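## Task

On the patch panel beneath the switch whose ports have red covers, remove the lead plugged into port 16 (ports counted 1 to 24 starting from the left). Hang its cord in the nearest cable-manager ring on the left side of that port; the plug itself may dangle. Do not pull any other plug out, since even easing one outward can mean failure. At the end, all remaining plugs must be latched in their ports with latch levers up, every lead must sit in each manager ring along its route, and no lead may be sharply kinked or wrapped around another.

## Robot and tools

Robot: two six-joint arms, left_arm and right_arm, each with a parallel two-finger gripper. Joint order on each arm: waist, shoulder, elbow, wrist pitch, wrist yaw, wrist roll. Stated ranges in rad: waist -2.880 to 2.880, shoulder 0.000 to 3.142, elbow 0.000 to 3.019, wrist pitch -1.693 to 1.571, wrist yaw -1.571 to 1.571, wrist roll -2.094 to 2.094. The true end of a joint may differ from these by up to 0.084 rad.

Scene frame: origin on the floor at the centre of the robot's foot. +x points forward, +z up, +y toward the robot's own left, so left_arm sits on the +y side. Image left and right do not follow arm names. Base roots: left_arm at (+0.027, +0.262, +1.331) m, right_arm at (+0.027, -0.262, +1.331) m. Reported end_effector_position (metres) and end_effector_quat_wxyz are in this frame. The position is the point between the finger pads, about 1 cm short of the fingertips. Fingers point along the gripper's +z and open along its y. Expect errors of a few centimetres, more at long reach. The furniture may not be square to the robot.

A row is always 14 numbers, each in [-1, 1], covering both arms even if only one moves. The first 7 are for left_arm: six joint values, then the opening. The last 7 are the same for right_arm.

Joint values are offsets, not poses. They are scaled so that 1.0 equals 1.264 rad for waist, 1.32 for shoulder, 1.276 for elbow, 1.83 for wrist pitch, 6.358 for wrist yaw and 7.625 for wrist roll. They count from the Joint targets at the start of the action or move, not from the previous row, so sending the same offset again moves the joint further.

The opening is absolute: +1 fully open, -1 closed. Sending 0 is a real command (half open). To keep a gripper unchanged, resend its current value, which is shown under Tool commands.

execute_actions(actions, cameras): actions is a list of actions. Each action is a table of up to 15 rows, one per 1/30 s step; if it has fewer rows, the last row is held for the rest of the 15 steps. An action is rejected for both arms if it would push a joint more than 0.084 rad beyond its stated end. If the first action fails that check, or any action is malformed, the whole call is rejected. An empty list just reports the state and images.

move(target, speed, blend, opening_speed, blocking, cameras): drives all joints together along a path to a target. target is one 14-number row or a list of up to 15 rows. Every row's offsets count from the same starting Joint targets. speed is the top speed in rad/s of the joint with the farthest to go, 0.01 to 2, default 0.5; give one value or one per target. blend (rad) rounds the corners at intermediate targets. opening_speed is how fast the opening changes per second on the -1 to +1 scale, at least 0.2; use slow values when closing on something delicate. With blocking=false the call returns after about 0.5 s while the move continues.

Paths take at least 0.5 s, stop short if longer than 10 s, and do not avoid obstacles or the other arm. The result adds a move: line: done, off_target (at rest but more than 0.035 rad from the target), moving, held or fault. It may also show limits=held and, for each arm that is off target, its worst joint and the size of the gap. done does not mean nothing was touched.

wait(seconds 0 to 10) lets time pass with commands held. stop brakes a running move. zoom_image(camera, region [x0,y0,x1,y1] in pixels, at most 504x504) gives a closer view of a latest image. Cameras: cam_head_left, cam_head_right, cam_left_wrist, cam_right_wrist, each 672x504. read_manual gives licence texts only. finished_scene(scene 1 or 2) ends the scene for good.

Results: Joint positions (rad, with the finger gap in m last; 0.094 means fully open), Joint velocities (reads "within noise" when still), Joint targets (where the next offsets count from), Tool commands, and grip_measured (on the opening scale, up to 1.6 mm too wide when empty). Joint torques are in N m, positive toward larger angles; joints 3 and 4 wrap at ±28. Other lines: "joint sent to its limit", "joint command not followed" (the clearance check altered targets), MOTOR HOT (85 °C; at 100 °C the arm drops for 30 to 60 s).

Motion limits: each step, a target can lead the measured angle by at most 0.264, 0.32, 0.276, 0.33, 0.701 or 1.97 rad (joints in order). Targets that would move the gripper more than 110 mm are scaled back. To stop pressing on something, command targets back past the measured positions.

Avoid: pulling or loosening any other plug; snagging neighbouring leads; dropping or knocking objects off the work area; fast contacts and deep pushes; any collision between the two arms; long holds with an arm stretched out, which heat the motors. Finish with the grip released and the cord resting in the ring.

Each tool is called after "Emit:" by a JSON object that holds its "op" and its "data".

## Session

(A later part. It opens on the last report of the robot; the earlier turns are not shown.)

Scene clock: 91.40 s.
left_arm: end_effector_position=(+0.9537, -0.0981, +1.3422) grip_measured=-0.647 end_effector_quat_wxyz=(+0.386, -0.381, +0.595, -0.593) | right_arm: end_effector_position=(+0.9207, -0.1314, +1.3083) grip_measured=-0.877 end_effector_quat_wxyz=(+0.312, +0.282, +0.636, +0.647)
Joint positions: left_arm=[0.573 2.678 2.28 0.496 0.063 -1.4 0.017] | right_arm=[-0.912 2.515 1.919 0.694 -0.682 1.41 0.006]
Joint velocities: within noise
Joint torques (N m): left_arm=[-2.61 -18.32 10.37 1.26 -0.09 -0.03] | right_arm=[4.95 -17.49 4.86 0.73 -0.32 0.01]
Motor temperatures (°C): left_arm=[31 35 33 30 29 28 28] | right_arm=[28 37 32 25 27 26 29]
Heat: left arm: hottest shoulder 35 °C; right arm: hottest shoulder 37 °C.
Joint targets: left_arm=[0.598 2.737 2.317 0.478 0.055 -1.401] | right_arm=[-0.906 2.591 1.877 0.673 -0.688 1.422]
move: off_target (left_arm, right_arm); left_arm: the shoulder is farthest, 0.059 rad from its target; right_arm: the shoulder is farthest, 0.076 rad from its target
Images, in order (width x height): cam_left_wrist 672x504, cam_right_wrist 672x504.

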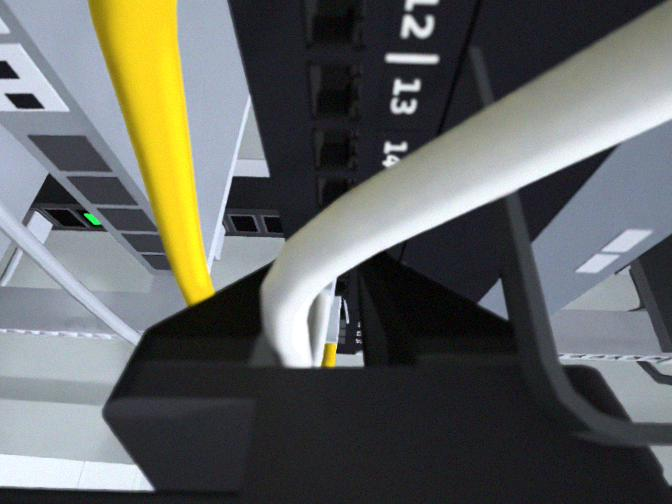

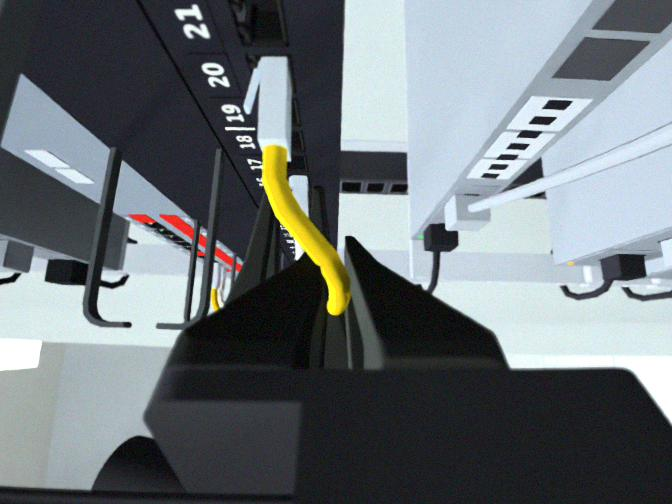

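Emit:
{"op": "move", "data": {"target": [-0.012,0.002,0,0,0,0,-1,0,0,0,0,0,0,-0.88], "speed": 0.1, "opening_speed": 0.25, "cameras": ["cam_left_wrist","cam_right_wrist"]}}

Emit:
{"op": "zoom_image", "data": {"camera": "cam_right_wrist", "region": [200, 100, 400, 300]}}

Emit:
{"op": "zoom_image", "data": {"camera": "cam_left_wrist", "region": [260, 180, 400, 360]}}

Scene clock: 93.40 s.
left_arm: end_effector_position=(+0.9538, -0.0982, +1.3413) grip_measured=-0.878 end_effector_quat_wxyz=(+0.386, -0.381, +0.595, -0.593) | right_arm: end_effector_position=(+0.9207, -0.1314, +1.3083) grip_measured=-0.877 end_effector_quat_wxyz=(+0.312, +0.282, +0.636, +0.647)
Joint positions: left_arm=[0.573 2.68 2.282 0.496 0.063 -1.4 0.006] | right_arm=[-0.912 2.515 1.919 0.694 -0.682 1.41 0.006]
Joint velocities: within noise
Joint torques (N m): left_arm=[-3.49 -18.08 10.13 1.22 -0.06 -0.02] | right_arm=[4.78 -17.49 4.88 0.8 -0.32 0]
Motor temperatures (°C): left_arm=[31 35 33 29 29 28 28] | right_arm=[28 37 31 25 27 26 29]
Heat: left arm: hottest shoulder 35 °C; right arm: hottest shoulder 37 °C.
Joint targets: left_arm=[0.583 2.740 2.317 0.478 0.055 -1.401] | right_arm=[-0.906 2.591 1.877 0.673 -0.687 1.422]
move: off_target (left_arm, right_arm); left_arm: the shoulder is farthest, 0.060 rad from its target; right_arm: the shoulder is farthest, 0.076 rad from its target
Images, in order (width x height): cam_left_wrist 672x504, cam_right_wrist 672x504.

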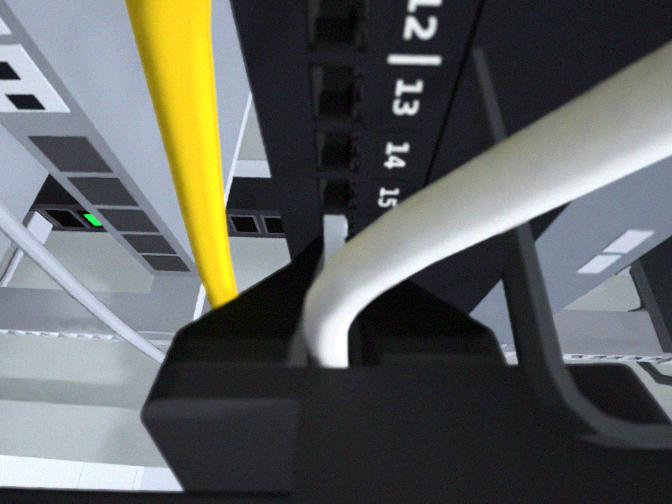

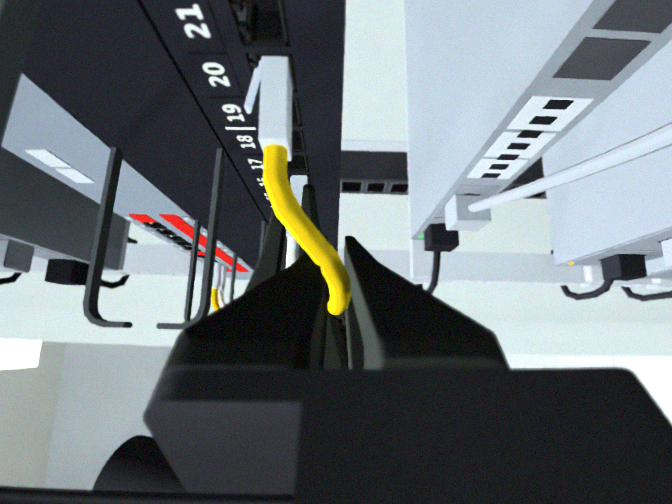

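Scaled by 2.520 from the camera's 672x504 image, which has a finer 960x720 frame.

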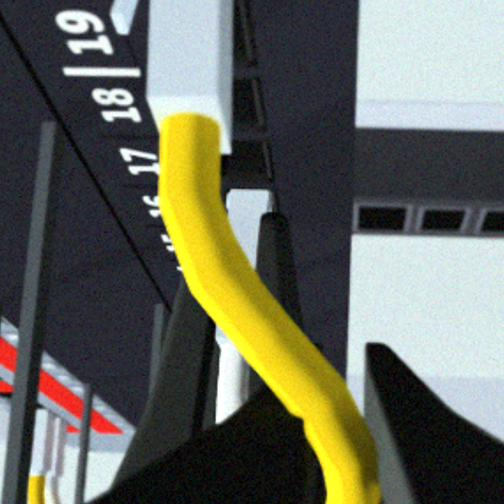

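Scaled by 2.800 from the camera's 672x504 image, which has a finer 960x720 frame.

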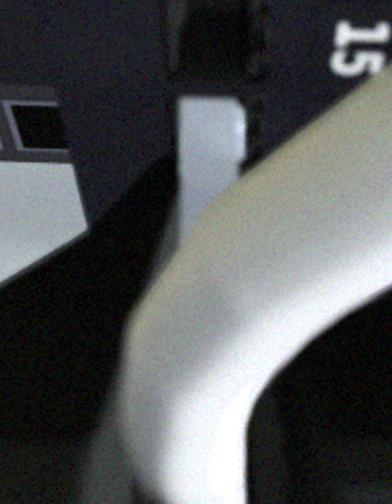

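Emit:
{"op": "move", "data": {"target": [[-0.0134,-0.0553,-0.0337,0.0164,0,0,-1,0,0,0,0,0,0,-0.88],[-0.0237,-0.1182,-0.1783,0.0719,-0.002,0,-1,0,0,0,0,0,0,-0.88]], "speed": 0.15, "blend": 0.02, "cameras": ["cam_left_wrist","cam_right_wrist","cam_head_left"]}}

Emit:
{"op": "zoom_image", "data": {"camera": "cam_right_wrist", "region": [200, 100, 400, 300]}}

Emit:
{"op": "zoom_image", "data": {"camera": "cam_left_wrist", "region": [260, 180, 400, 360]}}

Scene clock: 96.17 s.
left_arm: end_effector_position=(+0.9252, -0.0976, +1.3406) grip_measured=-0.878 end_effector_quat_wxyz=(+0.385, -0.384, +0.596, -0.591) | right_arm: end_effector_position=(+0.9205, -0.1313, +1.3083) grip_measured=-0.877 end_effector_quat_wxyz=(+0.311, +0.282, +0.637, +0.647)
Joint positions: left_arm=[0.56 2.596 2.099 0.588 0.047 -1.4 0.006] | right_arm=[-0.912 2.515 1.919 0.694 -0.683 1.41 0.006]
Joint velocities: within noise
Joint torques (N m): left_arm=[-6.07 -22.83 6.65 2.76 0.1 -0.05] | right_arm=[4.72 -17.14 4.86 0.76 -0.29 0.02]
Motor temperatures (°C): left_arm=[31 36 33 30 29 28 28] | right_arm=[28 37 31 25 27 26 29]
Heat: left arm: hottest shoulder 36 °C; right arm: hottest shoulder 37 °C.
Joint targets: left_arm=[0.553 2.584 2.089 0.609 0.043 -1.401] | right_arm=[-0.906 2.591 1.877 0.673 -0.687 1.422]
move: off_target (right_arm); right_arm: the shoulder is farthest, 0.076 rad from its target
Images, in order (width x height): cam_head_left 672x504, cam_left_wrist 672x504, cam_right_wrist 672x504.

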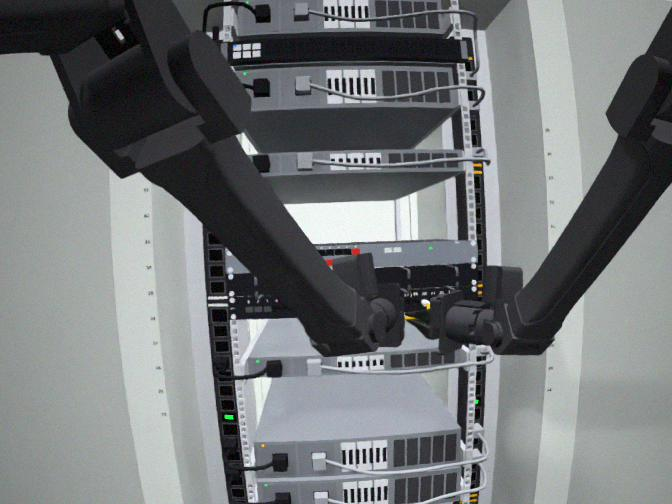

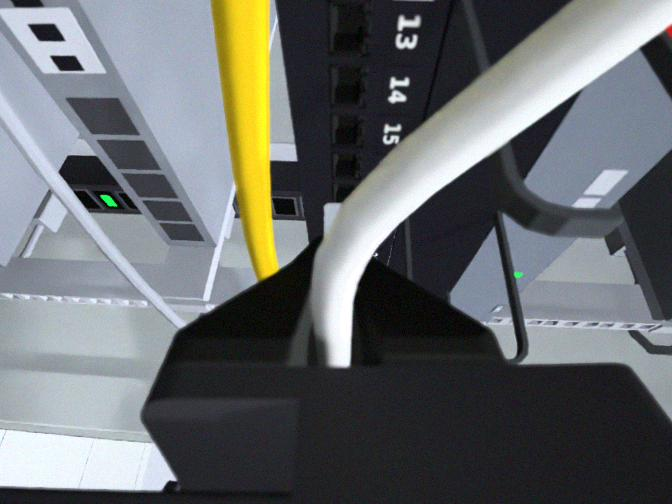

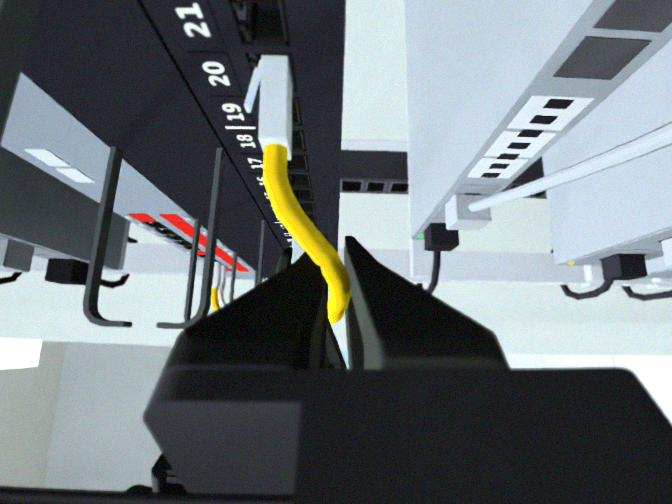

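Scaled by 2.520 from the camera's 672x504 image, which has a finer 960x720 frame.

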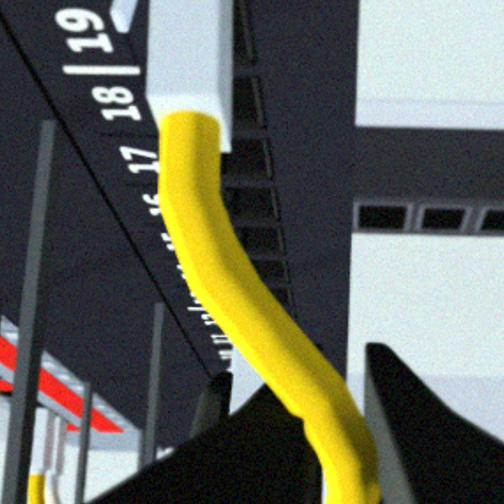

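Scaled by 2.800 from the camera's 672x504 image, which has a finer 960x720 frame.

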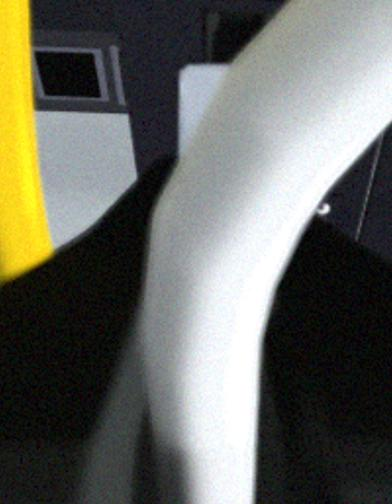

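Emit:
{"op": "move", "data": {"target": [-0.0206,-0.1277,-0.1814,0.0326,-0.002,0,-1,0,0,0,0,0,0,-0.88], "speed": 0.2}}

Emit:
{"op": "zoom_image", "data": {"camera": "cam_head_right", "region": [250, 230, 450, 360]}}

Emit:
{"op": "zoom_image", "data": {"camera": "cam_right_wrist", "region": [180, 100, 430, 350]}}

Scene clock: 100.07 s.
left_arm: end_effector_position=(+0.8848, -0.0984, +1.3818) grip_measured=-0.878 end_effector_quat_wxyz=(+0.379, -0.381, +0.600, -0.592) | right_arm: end_effector_position=(+0.9205, -0.1313, +1.3084) grip_measured=-0.877 end_effector_quat_wxyz=(+0.312, +0.282, +0.636, +0.647)
Joint positions: left_arm=[0.534 2.428 1.865 0.646 0.034 -1.4 0.006] | right_arm=[-0.912 2.515 1.919 0.695 -0.683 1.41 0.006]
Joint velocities: within noise
Joint torques (N m): left_arm=[-4.78 -21.71 6.49 2.82 0.08 0.01] | right_arm=[4.84 -17.44 4.72 0.66 -0.27 0.01]
Motor temperatures (°C): left_arm=[31 37 34 30 29 28 29] | right_arm=[28 37 31 25 27 26 29]
Heat: left arm: hottest shoulder 37 °C; right arm: hottest shoulder 37 °C.
Joint targets: left_arm=[0.526 2.415 1.858 0.669 0.030 -1.401] | right_arm=[-0.906 2.591 1.877 0.673 -0.687 1.422]
move: off_target (right_arm); right_arm: the shoulder is farthest, 0.076 rad from its target

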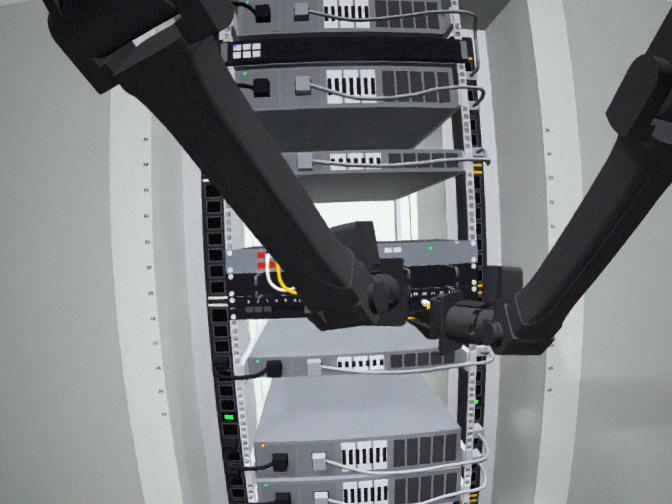

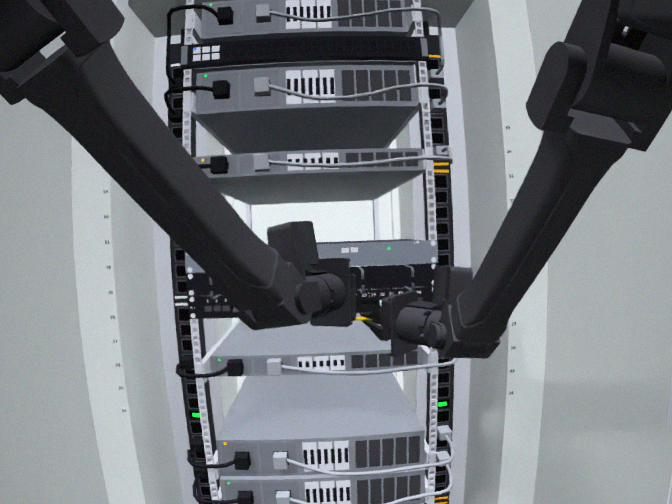

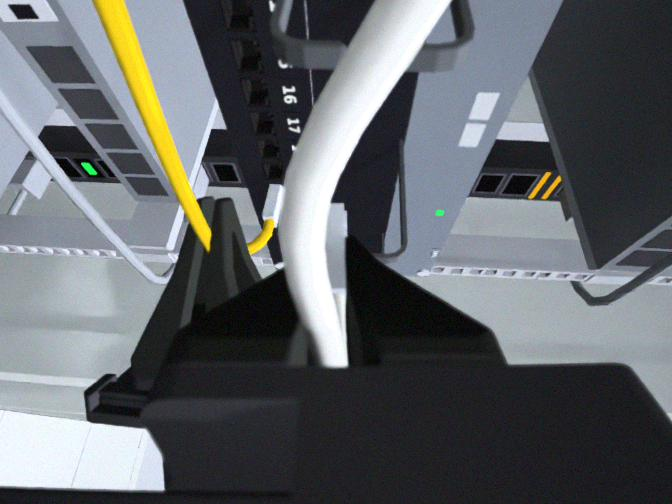

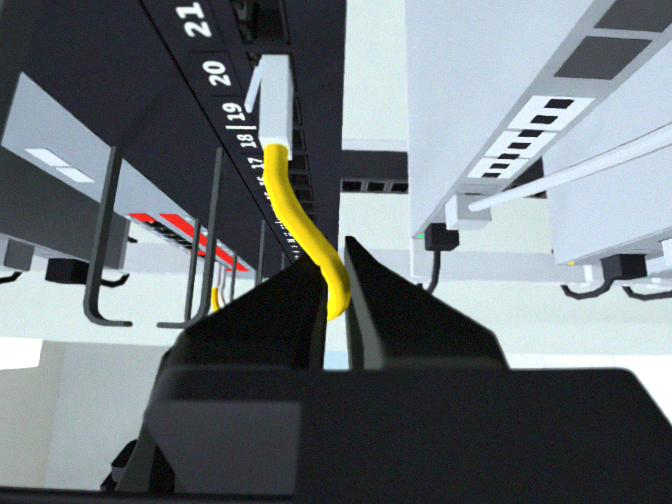

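Scaled by 2.520 from the camera's 672x504 image, which has a finer 960x720 frame.

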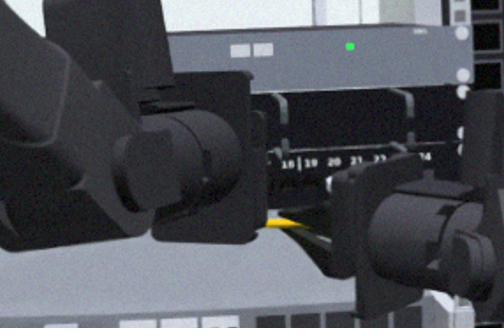

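Scaled by 2.016 from the camera's 672x504 image, which has a finer 960x720 frame.

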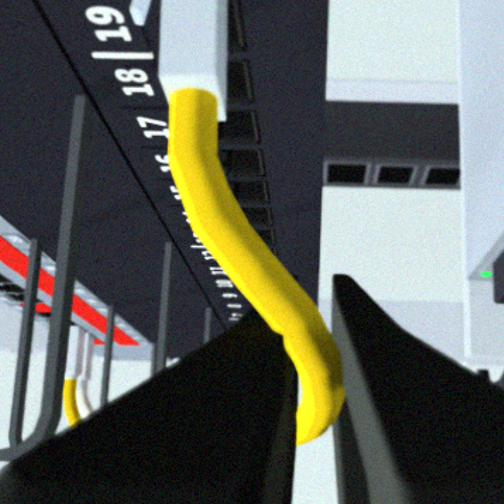

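Emit:
{"op": "move", "data": {"target": [0,0,0,0,0,0,-1,0,-0.0879,0.018,-0.0044,0,0,-0.88], "speed": 0.15, "cameras": ["cam_left_wrist","cam_right_wrist"]}}

Scene clock: 102.57 s.
left_arm: end_effector_position=(+0.8848, -0.0984, +1.3818) grip_measured=-0.878 end_effector_quat_wxyz=(+0.379, -0.381, +0.600, -0.592) | right_arm: end_effector_position=(+0.9205, -0.1318, +1.3179) grip_measured=-0.877 end_effector_quat_wxyz=(+0.309, +0.281, +0.638, +0.647)
Joint positions: left_arm=[0.534 2.428 1.865 0.646 0.034 -1.4 0.006] | right_arm=[-0.912 2.495 1.91 0.679 -0.688 1.41 0.006]
Joint velocities: within noise
Joint torques (N m): left_arm=[-5.66 -21.13 6.43 2.89 0.06 -0.03] | right_arm=[4.89 -25.17 7.64 1.11 -0.09 -0.01]
Motor temperatures (°C): left_arm=[31 38 33 30 29 28 29] | right_arm=[28 37 31 25 27 25 29]
Heat: left arm: hottest shoulder 38 °C; right arm: hottest shoulder 37 °C.
Joint targets: left_arm=[0.526 2.415 1.858 0.669 0.030 -1.401] | right_arm=[-0.906 2.475 1.900 0.664 -0.687 1.422]
move: done
Images, in order (width x height): cam_left_wrist 672x504, cam_right_wrist 672x504.

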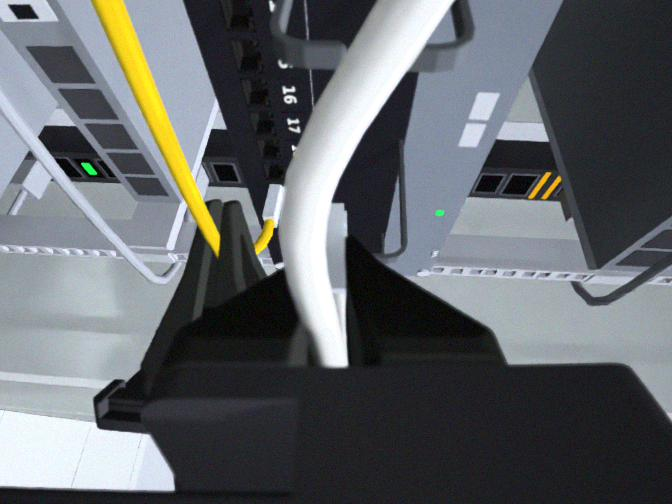

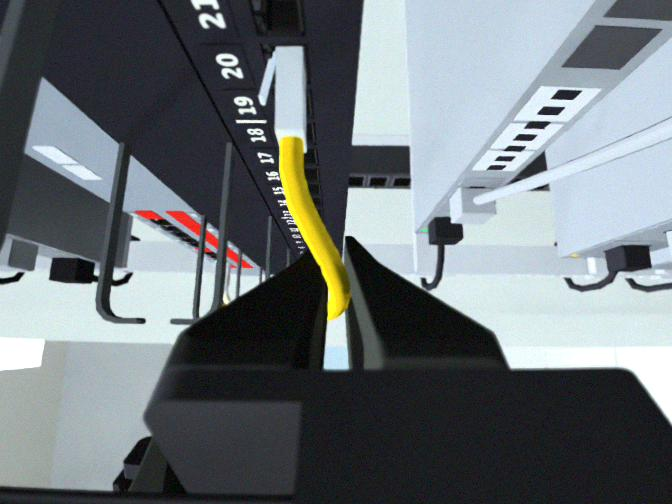

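Emit:
{"op": "move", "data": {"target": [0,0,0,0,0,0,-1,0,-0.004,0.02,0,0,0,-0.45], "speed": 0.15, "opening_speed": 0.3, "cameras": ["cam_left_wrist","cam_right_wrist"]}}

Scene clock: 104.47 s.
left_arm: end_effector_position=(+0.8848, -0.0984, +1.3818) grip_measured=-0.878 end_effector_quat_wxyz=(+0.379, -0.381, +0.600, -0.592) | right_arm: end_effector_position=(+0.9205, -0.1316, +1.3163) grip_measured=-0.453 end_effector_quat_wxyz=(+0.305, +0.284, +0.639, +0.646)
Joint positions: left_arm=[0.534 2.428 1.865 0.646 0.034 -1.4 0.006] | right_arm=[-0.912 2.495 1.91 0.669 -0.688 1.41 0.026]
Joint velocities: within noise
Joint torques (N m): left_arm=[-5.54 -21.07 6.56 3.04 0.11 -0.01] | right_arm=[5.01 -25.88 9.89 1.46 -0.07 0]
Motor temperatures (°C): left_arm=[31 38 33 30 29 28 29] | right_arm=[28 37 31 25 27 25 29]
Heat: left arm: hottest shoulder 38 °C; right arm: hottest shoulder 37 °C.
Joint targets: left_arm=[0.526 2.415 1.858 0.669 0.030 -1.401] | right_arm=[-0.906 2.470 1.926 0.664 -0.687 1.422]
move: done
Images, in order (width x height): cam_left_wrist 672x504, cam_right_wrist 672x504.

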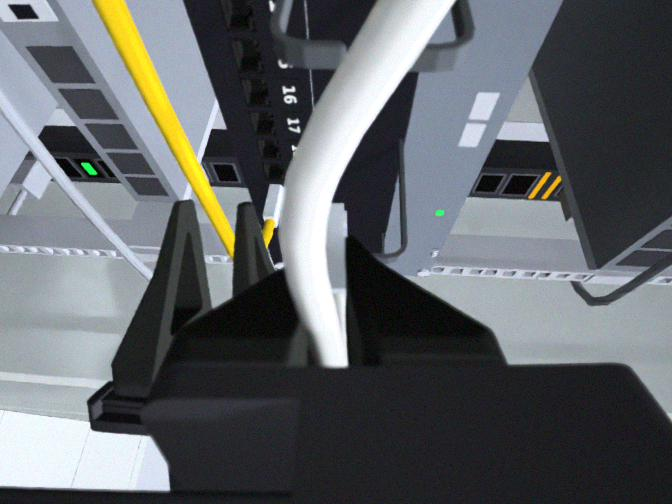

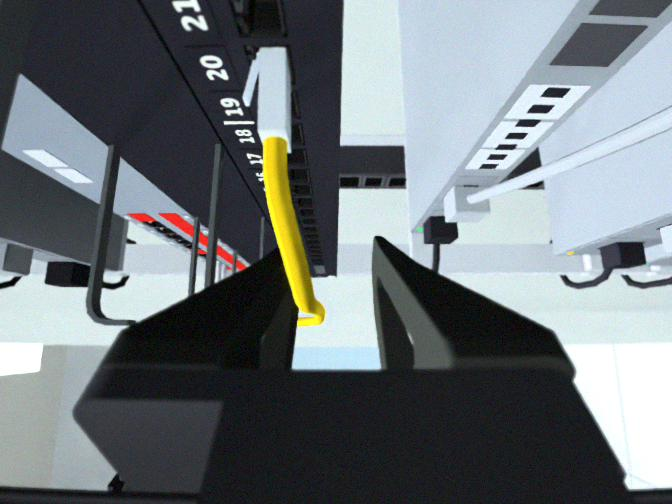

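Emit:
{"op": "move", "data": {"target": [0,0,0,0,0,0,-1,-0.0435,-0.0689,-0.1418,0.0464,-0.0055,0,-0.3], "speed": 0.3}}

Emit:
{"op": "zoom_image", "data": {"camera": "cam_right_wrist", "region": [180, 60, 480, 360]}}

Scene clock: 105.97 s.
left_arm: end_effector_position=(+0.8848, -0.0984, +1.3818) grip_measured=-0.878 end_effector_quat_wxyz=(+0.379, -0.381, +0.600, -0.592) | right_arm: end_effector_position=(+0.8873, -0.1624, +1.3124) grip_measured=-0.302 end_effector_quat_wxyz=(+0.299, +0.293, +0.644, +0.640)
Joint positions: left_arm=[0.534 2.428 1.865 0.646 0.034 -1.4 0.006] | right_arm=[-0.952 2.416 1.745 0.73 -0.72 1.41 0.033]
Joint velocities: within noise
Joint torques (N m): left_arm=[-5.13 -21.71 6.56 3.04 0.11 -0.04] | right_arm=[3.14 -25.64 7.79 2.5 -0.19 0.02]
Motor temperatures (°C): left_arm=[31 39 33 30 28 28 29] | right_arm=[28 38 31 25 27 25 29]
Heat: left arm: hottest shoulder 39 °C; right arm: hottest shoulder 38 °C.
Joint targets: left_arm=[0.526 2.415 1.858 0.669 0.030 -1.401] | right_arm=[-0.961 2.378 1.745 0.749 -0.723 1.422]
move: off_target (right_arm); right_arm: the shoulder is farthest, 0.037 rad from its target

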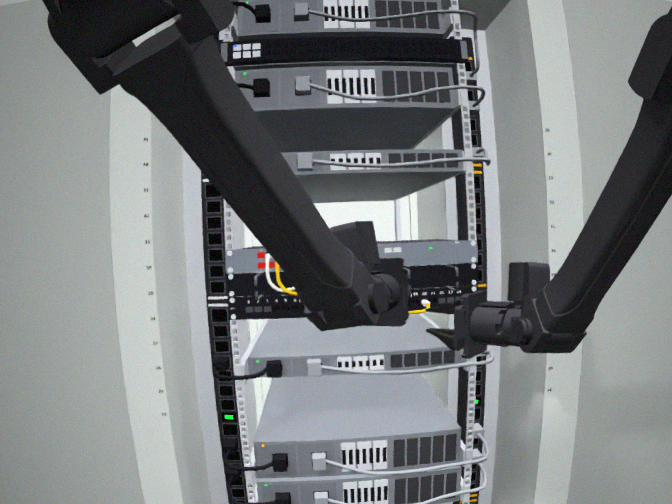

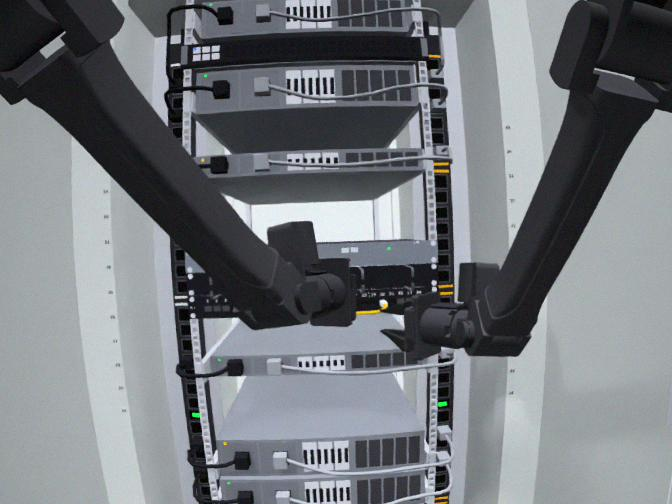

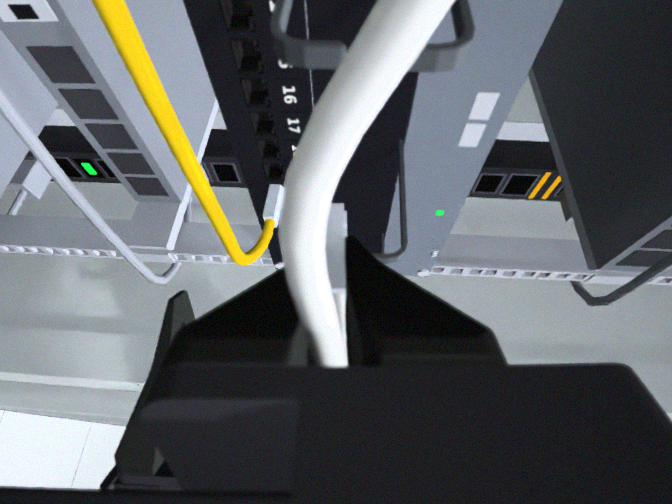

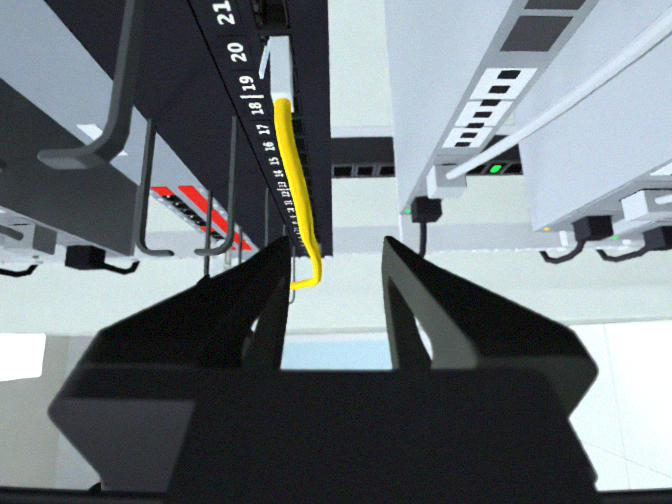

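Scaled by 1.680 from the camera's 672x504 image, which has a finer 960x720 frame.

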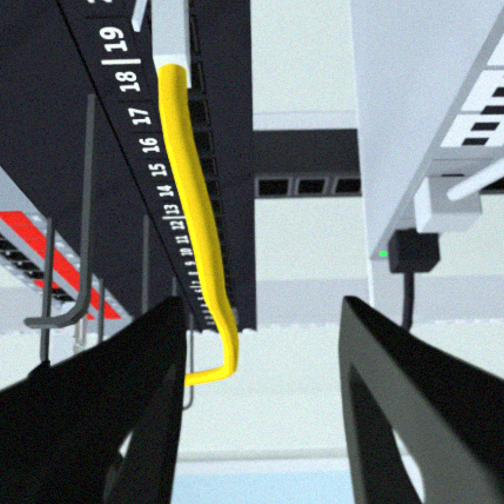

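Emit:
{"op": "move", "data": {"target": [0,0,0,0,0,0,-1,-0.0016,-0.1462,-0.1097,-0.0514,0.0003,0,-0.3], "speed": 0.4}}

Emit:
{"op": "zoom_image", "data": {"camera": "cam_right_wrist", "region": [100, 60, 440, 360]}}

Scene clock: 107.93 s.
left_arm: end_effector_position=(+0.8848, -0.0984, +1.3818) grip_measured=-0.878 end_effector_quat_wxyz=(+0.379, -0.381, +0.600, -0.592) | right_arm: end_effector_position=(+0.8676, -0.1725, +1.4051) grip_measured=-0.302 end_effector_quat_wxyz=(+0.300, +0.292, +0.643, +0.641)
Joint positions: left_arm=[0.534 2.428 1.865 0.646 0.034 -1.4 0.006] | right_arm=[-0.952 2.2 1.602 0.659 -0.72 1.41 0.033]
Joint velocities: within noise
Joint torques (N m): left_arm=[-4.54 -22.12 6.38 2.93 0.09 -0.04] | right_arm=[2.73 -23 8.61 1.5 -0.12 0.02]
Motor temperatures (°C): left_arm=[31 39 33 30 28 28 29] | right_arm=[28 38 31 25 27 25 29]
Heat: left arm: hottest shoulder 39 °C; right arm: hottest shoulder 38 °C.
Joint targets: left_arm=[0.526 2.415 1.858 0.669 0.030 -1.401] | right_arm=[-0.963 2.186 1.605 0.655 -0.721 1.422]
move: done

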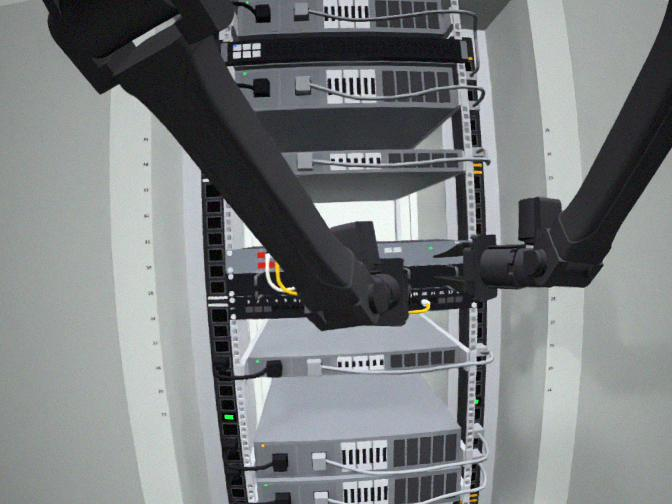

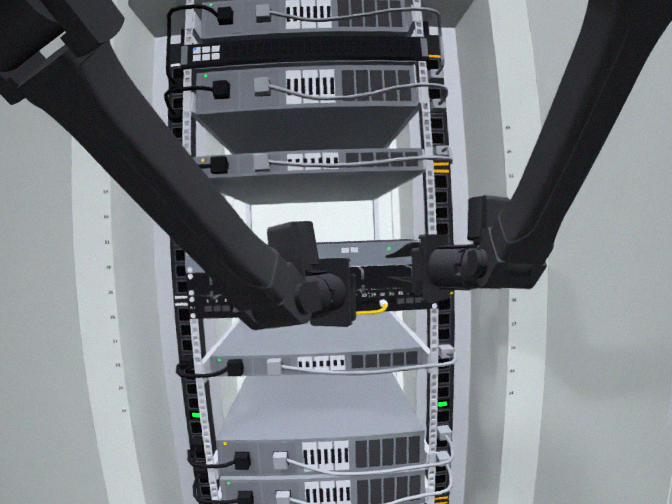

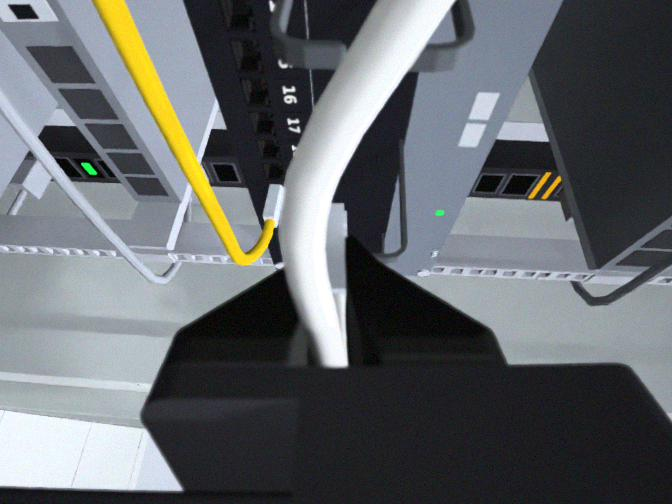

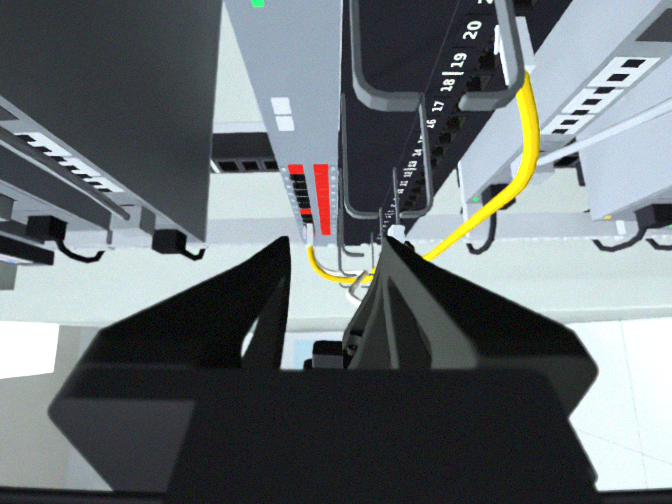

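Scaled by 1.482 from the camera's 672x504 image, which has a finer 960x720 frame.

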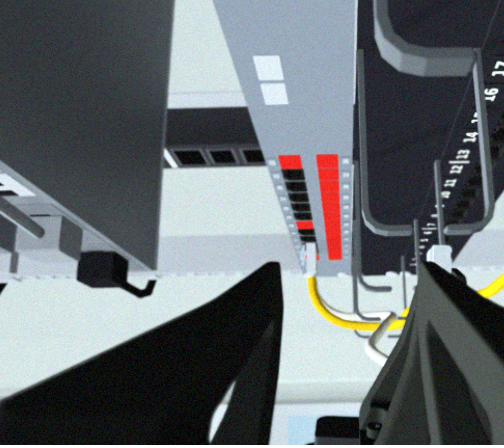

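Emit:
{"op": "zoom_image", "data": {"camera": "cam_left_wrist", "region": [240, 0, 500, 200]}}

Scaled by 1.938 from the camera's 672x504 image, which has a finer 960x720 frame.

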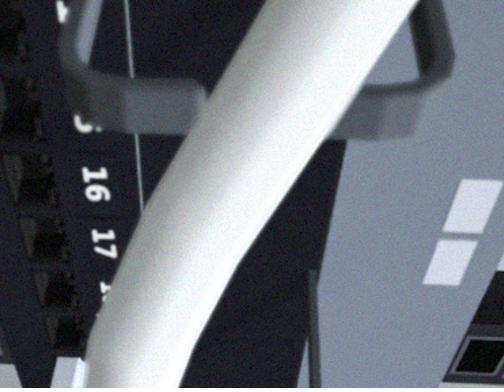

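Emit:
{"op": "move", "data": {"target": [0.0214,0.0924,0.1661,-0.0639,0.0016,0,-1,0,0,0,0,0,0,0.8], "speed": 0.15}}

Emit:
{"op": "zoom_image", "data": {"camera": "cam_right_wrist", "region": [260, 100, 500, 400]}}

Emit:
{"op": "zoom_image", "data": {"camera": "cam_left_wrist", "region": [240, 0, 600, 300]}}

Scene clock: 111.37 s.
left_arm: end_effector_position=(+0.9129, -0.1049, +1.3762) grip_measured=-0.878 end_effector_quat_wxyz=(+0.379, -0.383, +0.601, -0.590) | right_arm: end_effector_position=(+0.8676, -0.1725, +1.4051) grip_measured=+0.798 end_effector_quat_wxyz=(+0.300, +0.292, +0.643, +0.641)
Joint positions: left_arm=[0.541 2.505 2.018 0.565 0.037 -1.4 0.006] | right_arm=[-0.952 2.2 1.602 0.659 -0.72 1.41 0.084]
Joint velocities: within noise
Joint torques (N m): left_arm=[-3.96 -19.25 10.92 1.4 0.39 -0.01] | right_arm=[2.96 -22.83 8.58 1.52 -0.13 -0.01]
Motor temperatures (°C): left_arm=[31 40 33 30 28 28 29] | right_arm=[28 38 31 25 27 25 29]
Heat: left arm: hottest shoulder 40 °C; right arm: hottest shoulder 38 °C.
Joint targets: left_arm=[0.553 2.537 2.070 0.552 0.040 -1.401] | right_arm=[-0.963 2.186 1.605 0.655 -0.721 1.422]
move: off_target (left_arm); left_arm: the elbow is farthest, 0.052 rad from its target

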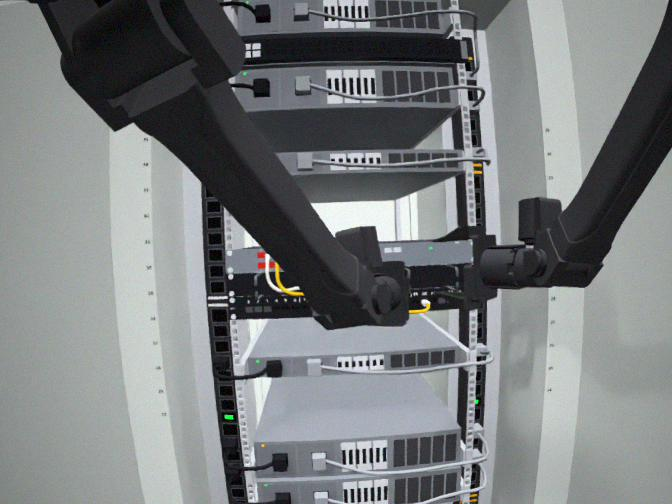

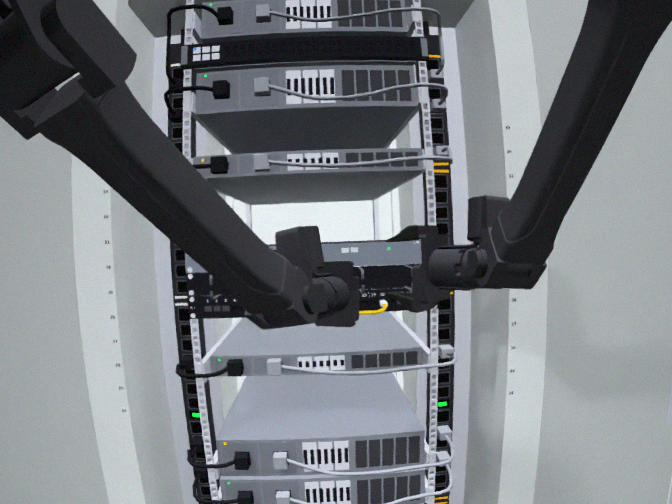

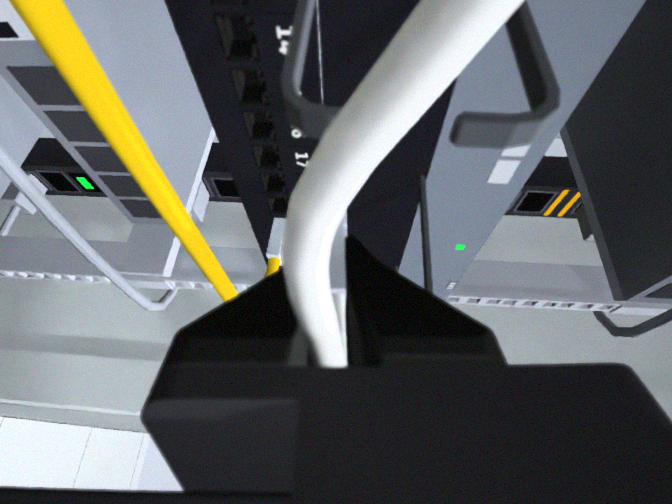

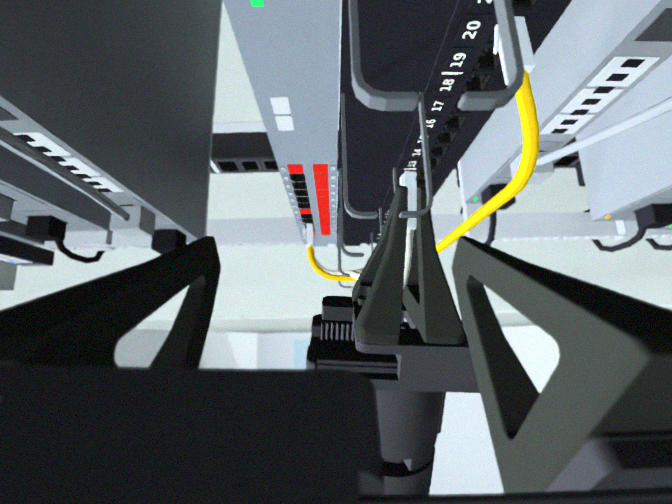

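Scaled by 1.680 from the camera's 672x504 image, which has a finer 960x720 frame.

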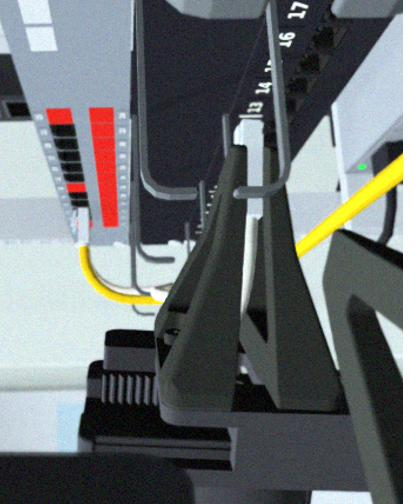

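Scaled by 1.400 from the camera's 672x504 image, which has a finer 960x720 frame.

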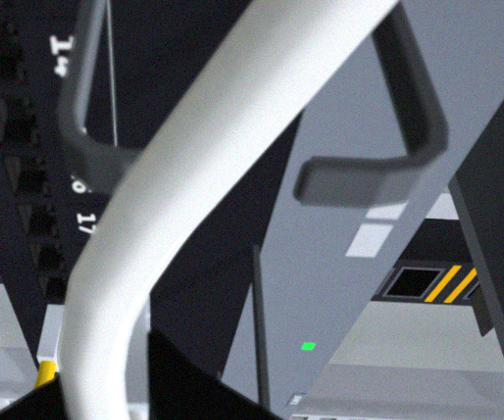

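Emit:
{"op": "move", "data": {"target": [0,-0.0424,0,0,0,0,-1,0,0,0,0,0,0,0.8], "speed": 0.15, "cameras": ["cam_left_wrist","cam_right_wrist"]}}

Emit:
{"op": "zoom_image", "data": {"camera": "cam_right_wrist", "region": [320, 150, 460, 330]}}

Emit:
{"op": "zoom_image", "data": {"camera": "cam_left_wrist", "region": [240, 0, 600, 300]}}

Scene clock: 112.97 s.
left_arm: end_effector_position=(+0.9141, -0.1039, +1.3843) grip_measured=-0.878 end_effector_quat_wxyz=(+0.381, -0.381, +0.599, -0.593) | right_arm: end_effector_position=(+0.8676, -0.1725, +1.4051) grip_measured=+0.798 end_effector_quat_wxyz=(+0.300, +0.292, +0.643, +0.641)
Joint positions: left_arm=[0.541 2.496 2.018 0.565 0.038 -1.4 0.006] | right_arm=[-0.952 2.2 1.602 0.659 -0.72 1.41 0.084]
Joint velocities: within noise
Joint torques (N m): left_arm=[-3.55 -23.41 11.06 1.57 0.31 0.01] | right_arm=[2.73 -22.65 8.61 1.48 -0.11 0.01]
Motor temperatures (°C): left_arm=[31 39 34 30 29 28 29] | right_arm=[28 38 31 25 27 25 29]
Heat: left arm: hottest shoulder 39 °C; right arm: hottest shoulder 38 °C.
Joint targets: left_arm=[0.553 2.481 2.070 0.552 0.040 -1.401] | right_arm=[-0.963 2.186 1.605 0.655 -0.721 1.422]
move: off_target (left_arm); left_arm: the elbow is farthest, 0.052 rad from its target
Images, in order (width x height): cam_left_wrist 672x504, cam_right_wrist 672x504.

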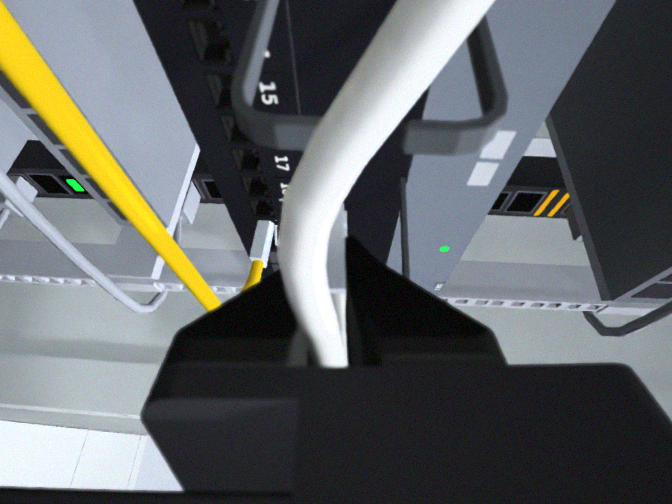

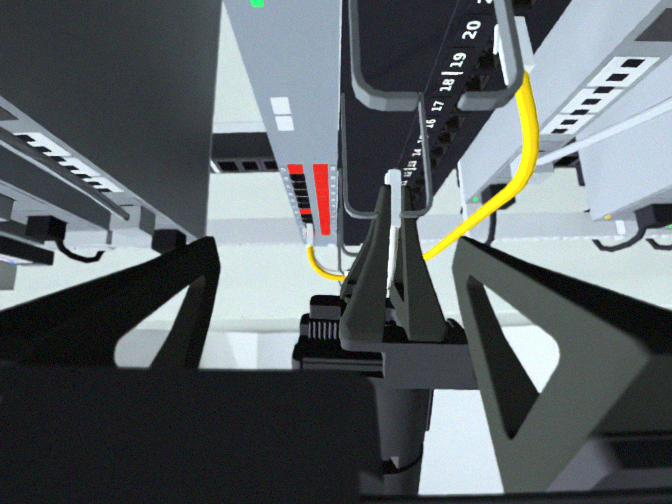

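Scaled by 2.800 from the camera's 672x504 image, which has a finer 960x720 frame.

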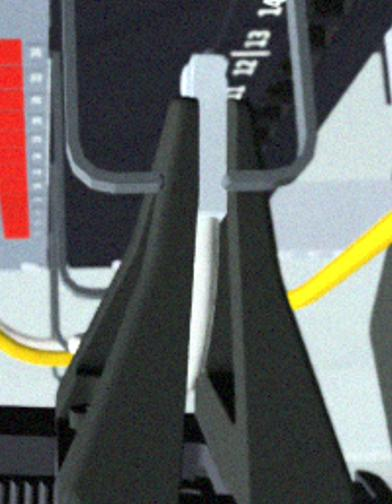

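Scaled by 1.400 from the camera's 672x504 image, which has a finer 960x720 frame.

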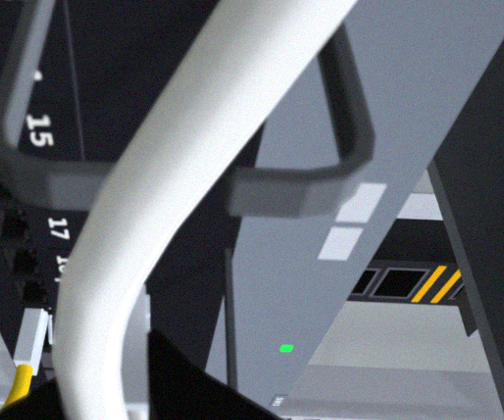

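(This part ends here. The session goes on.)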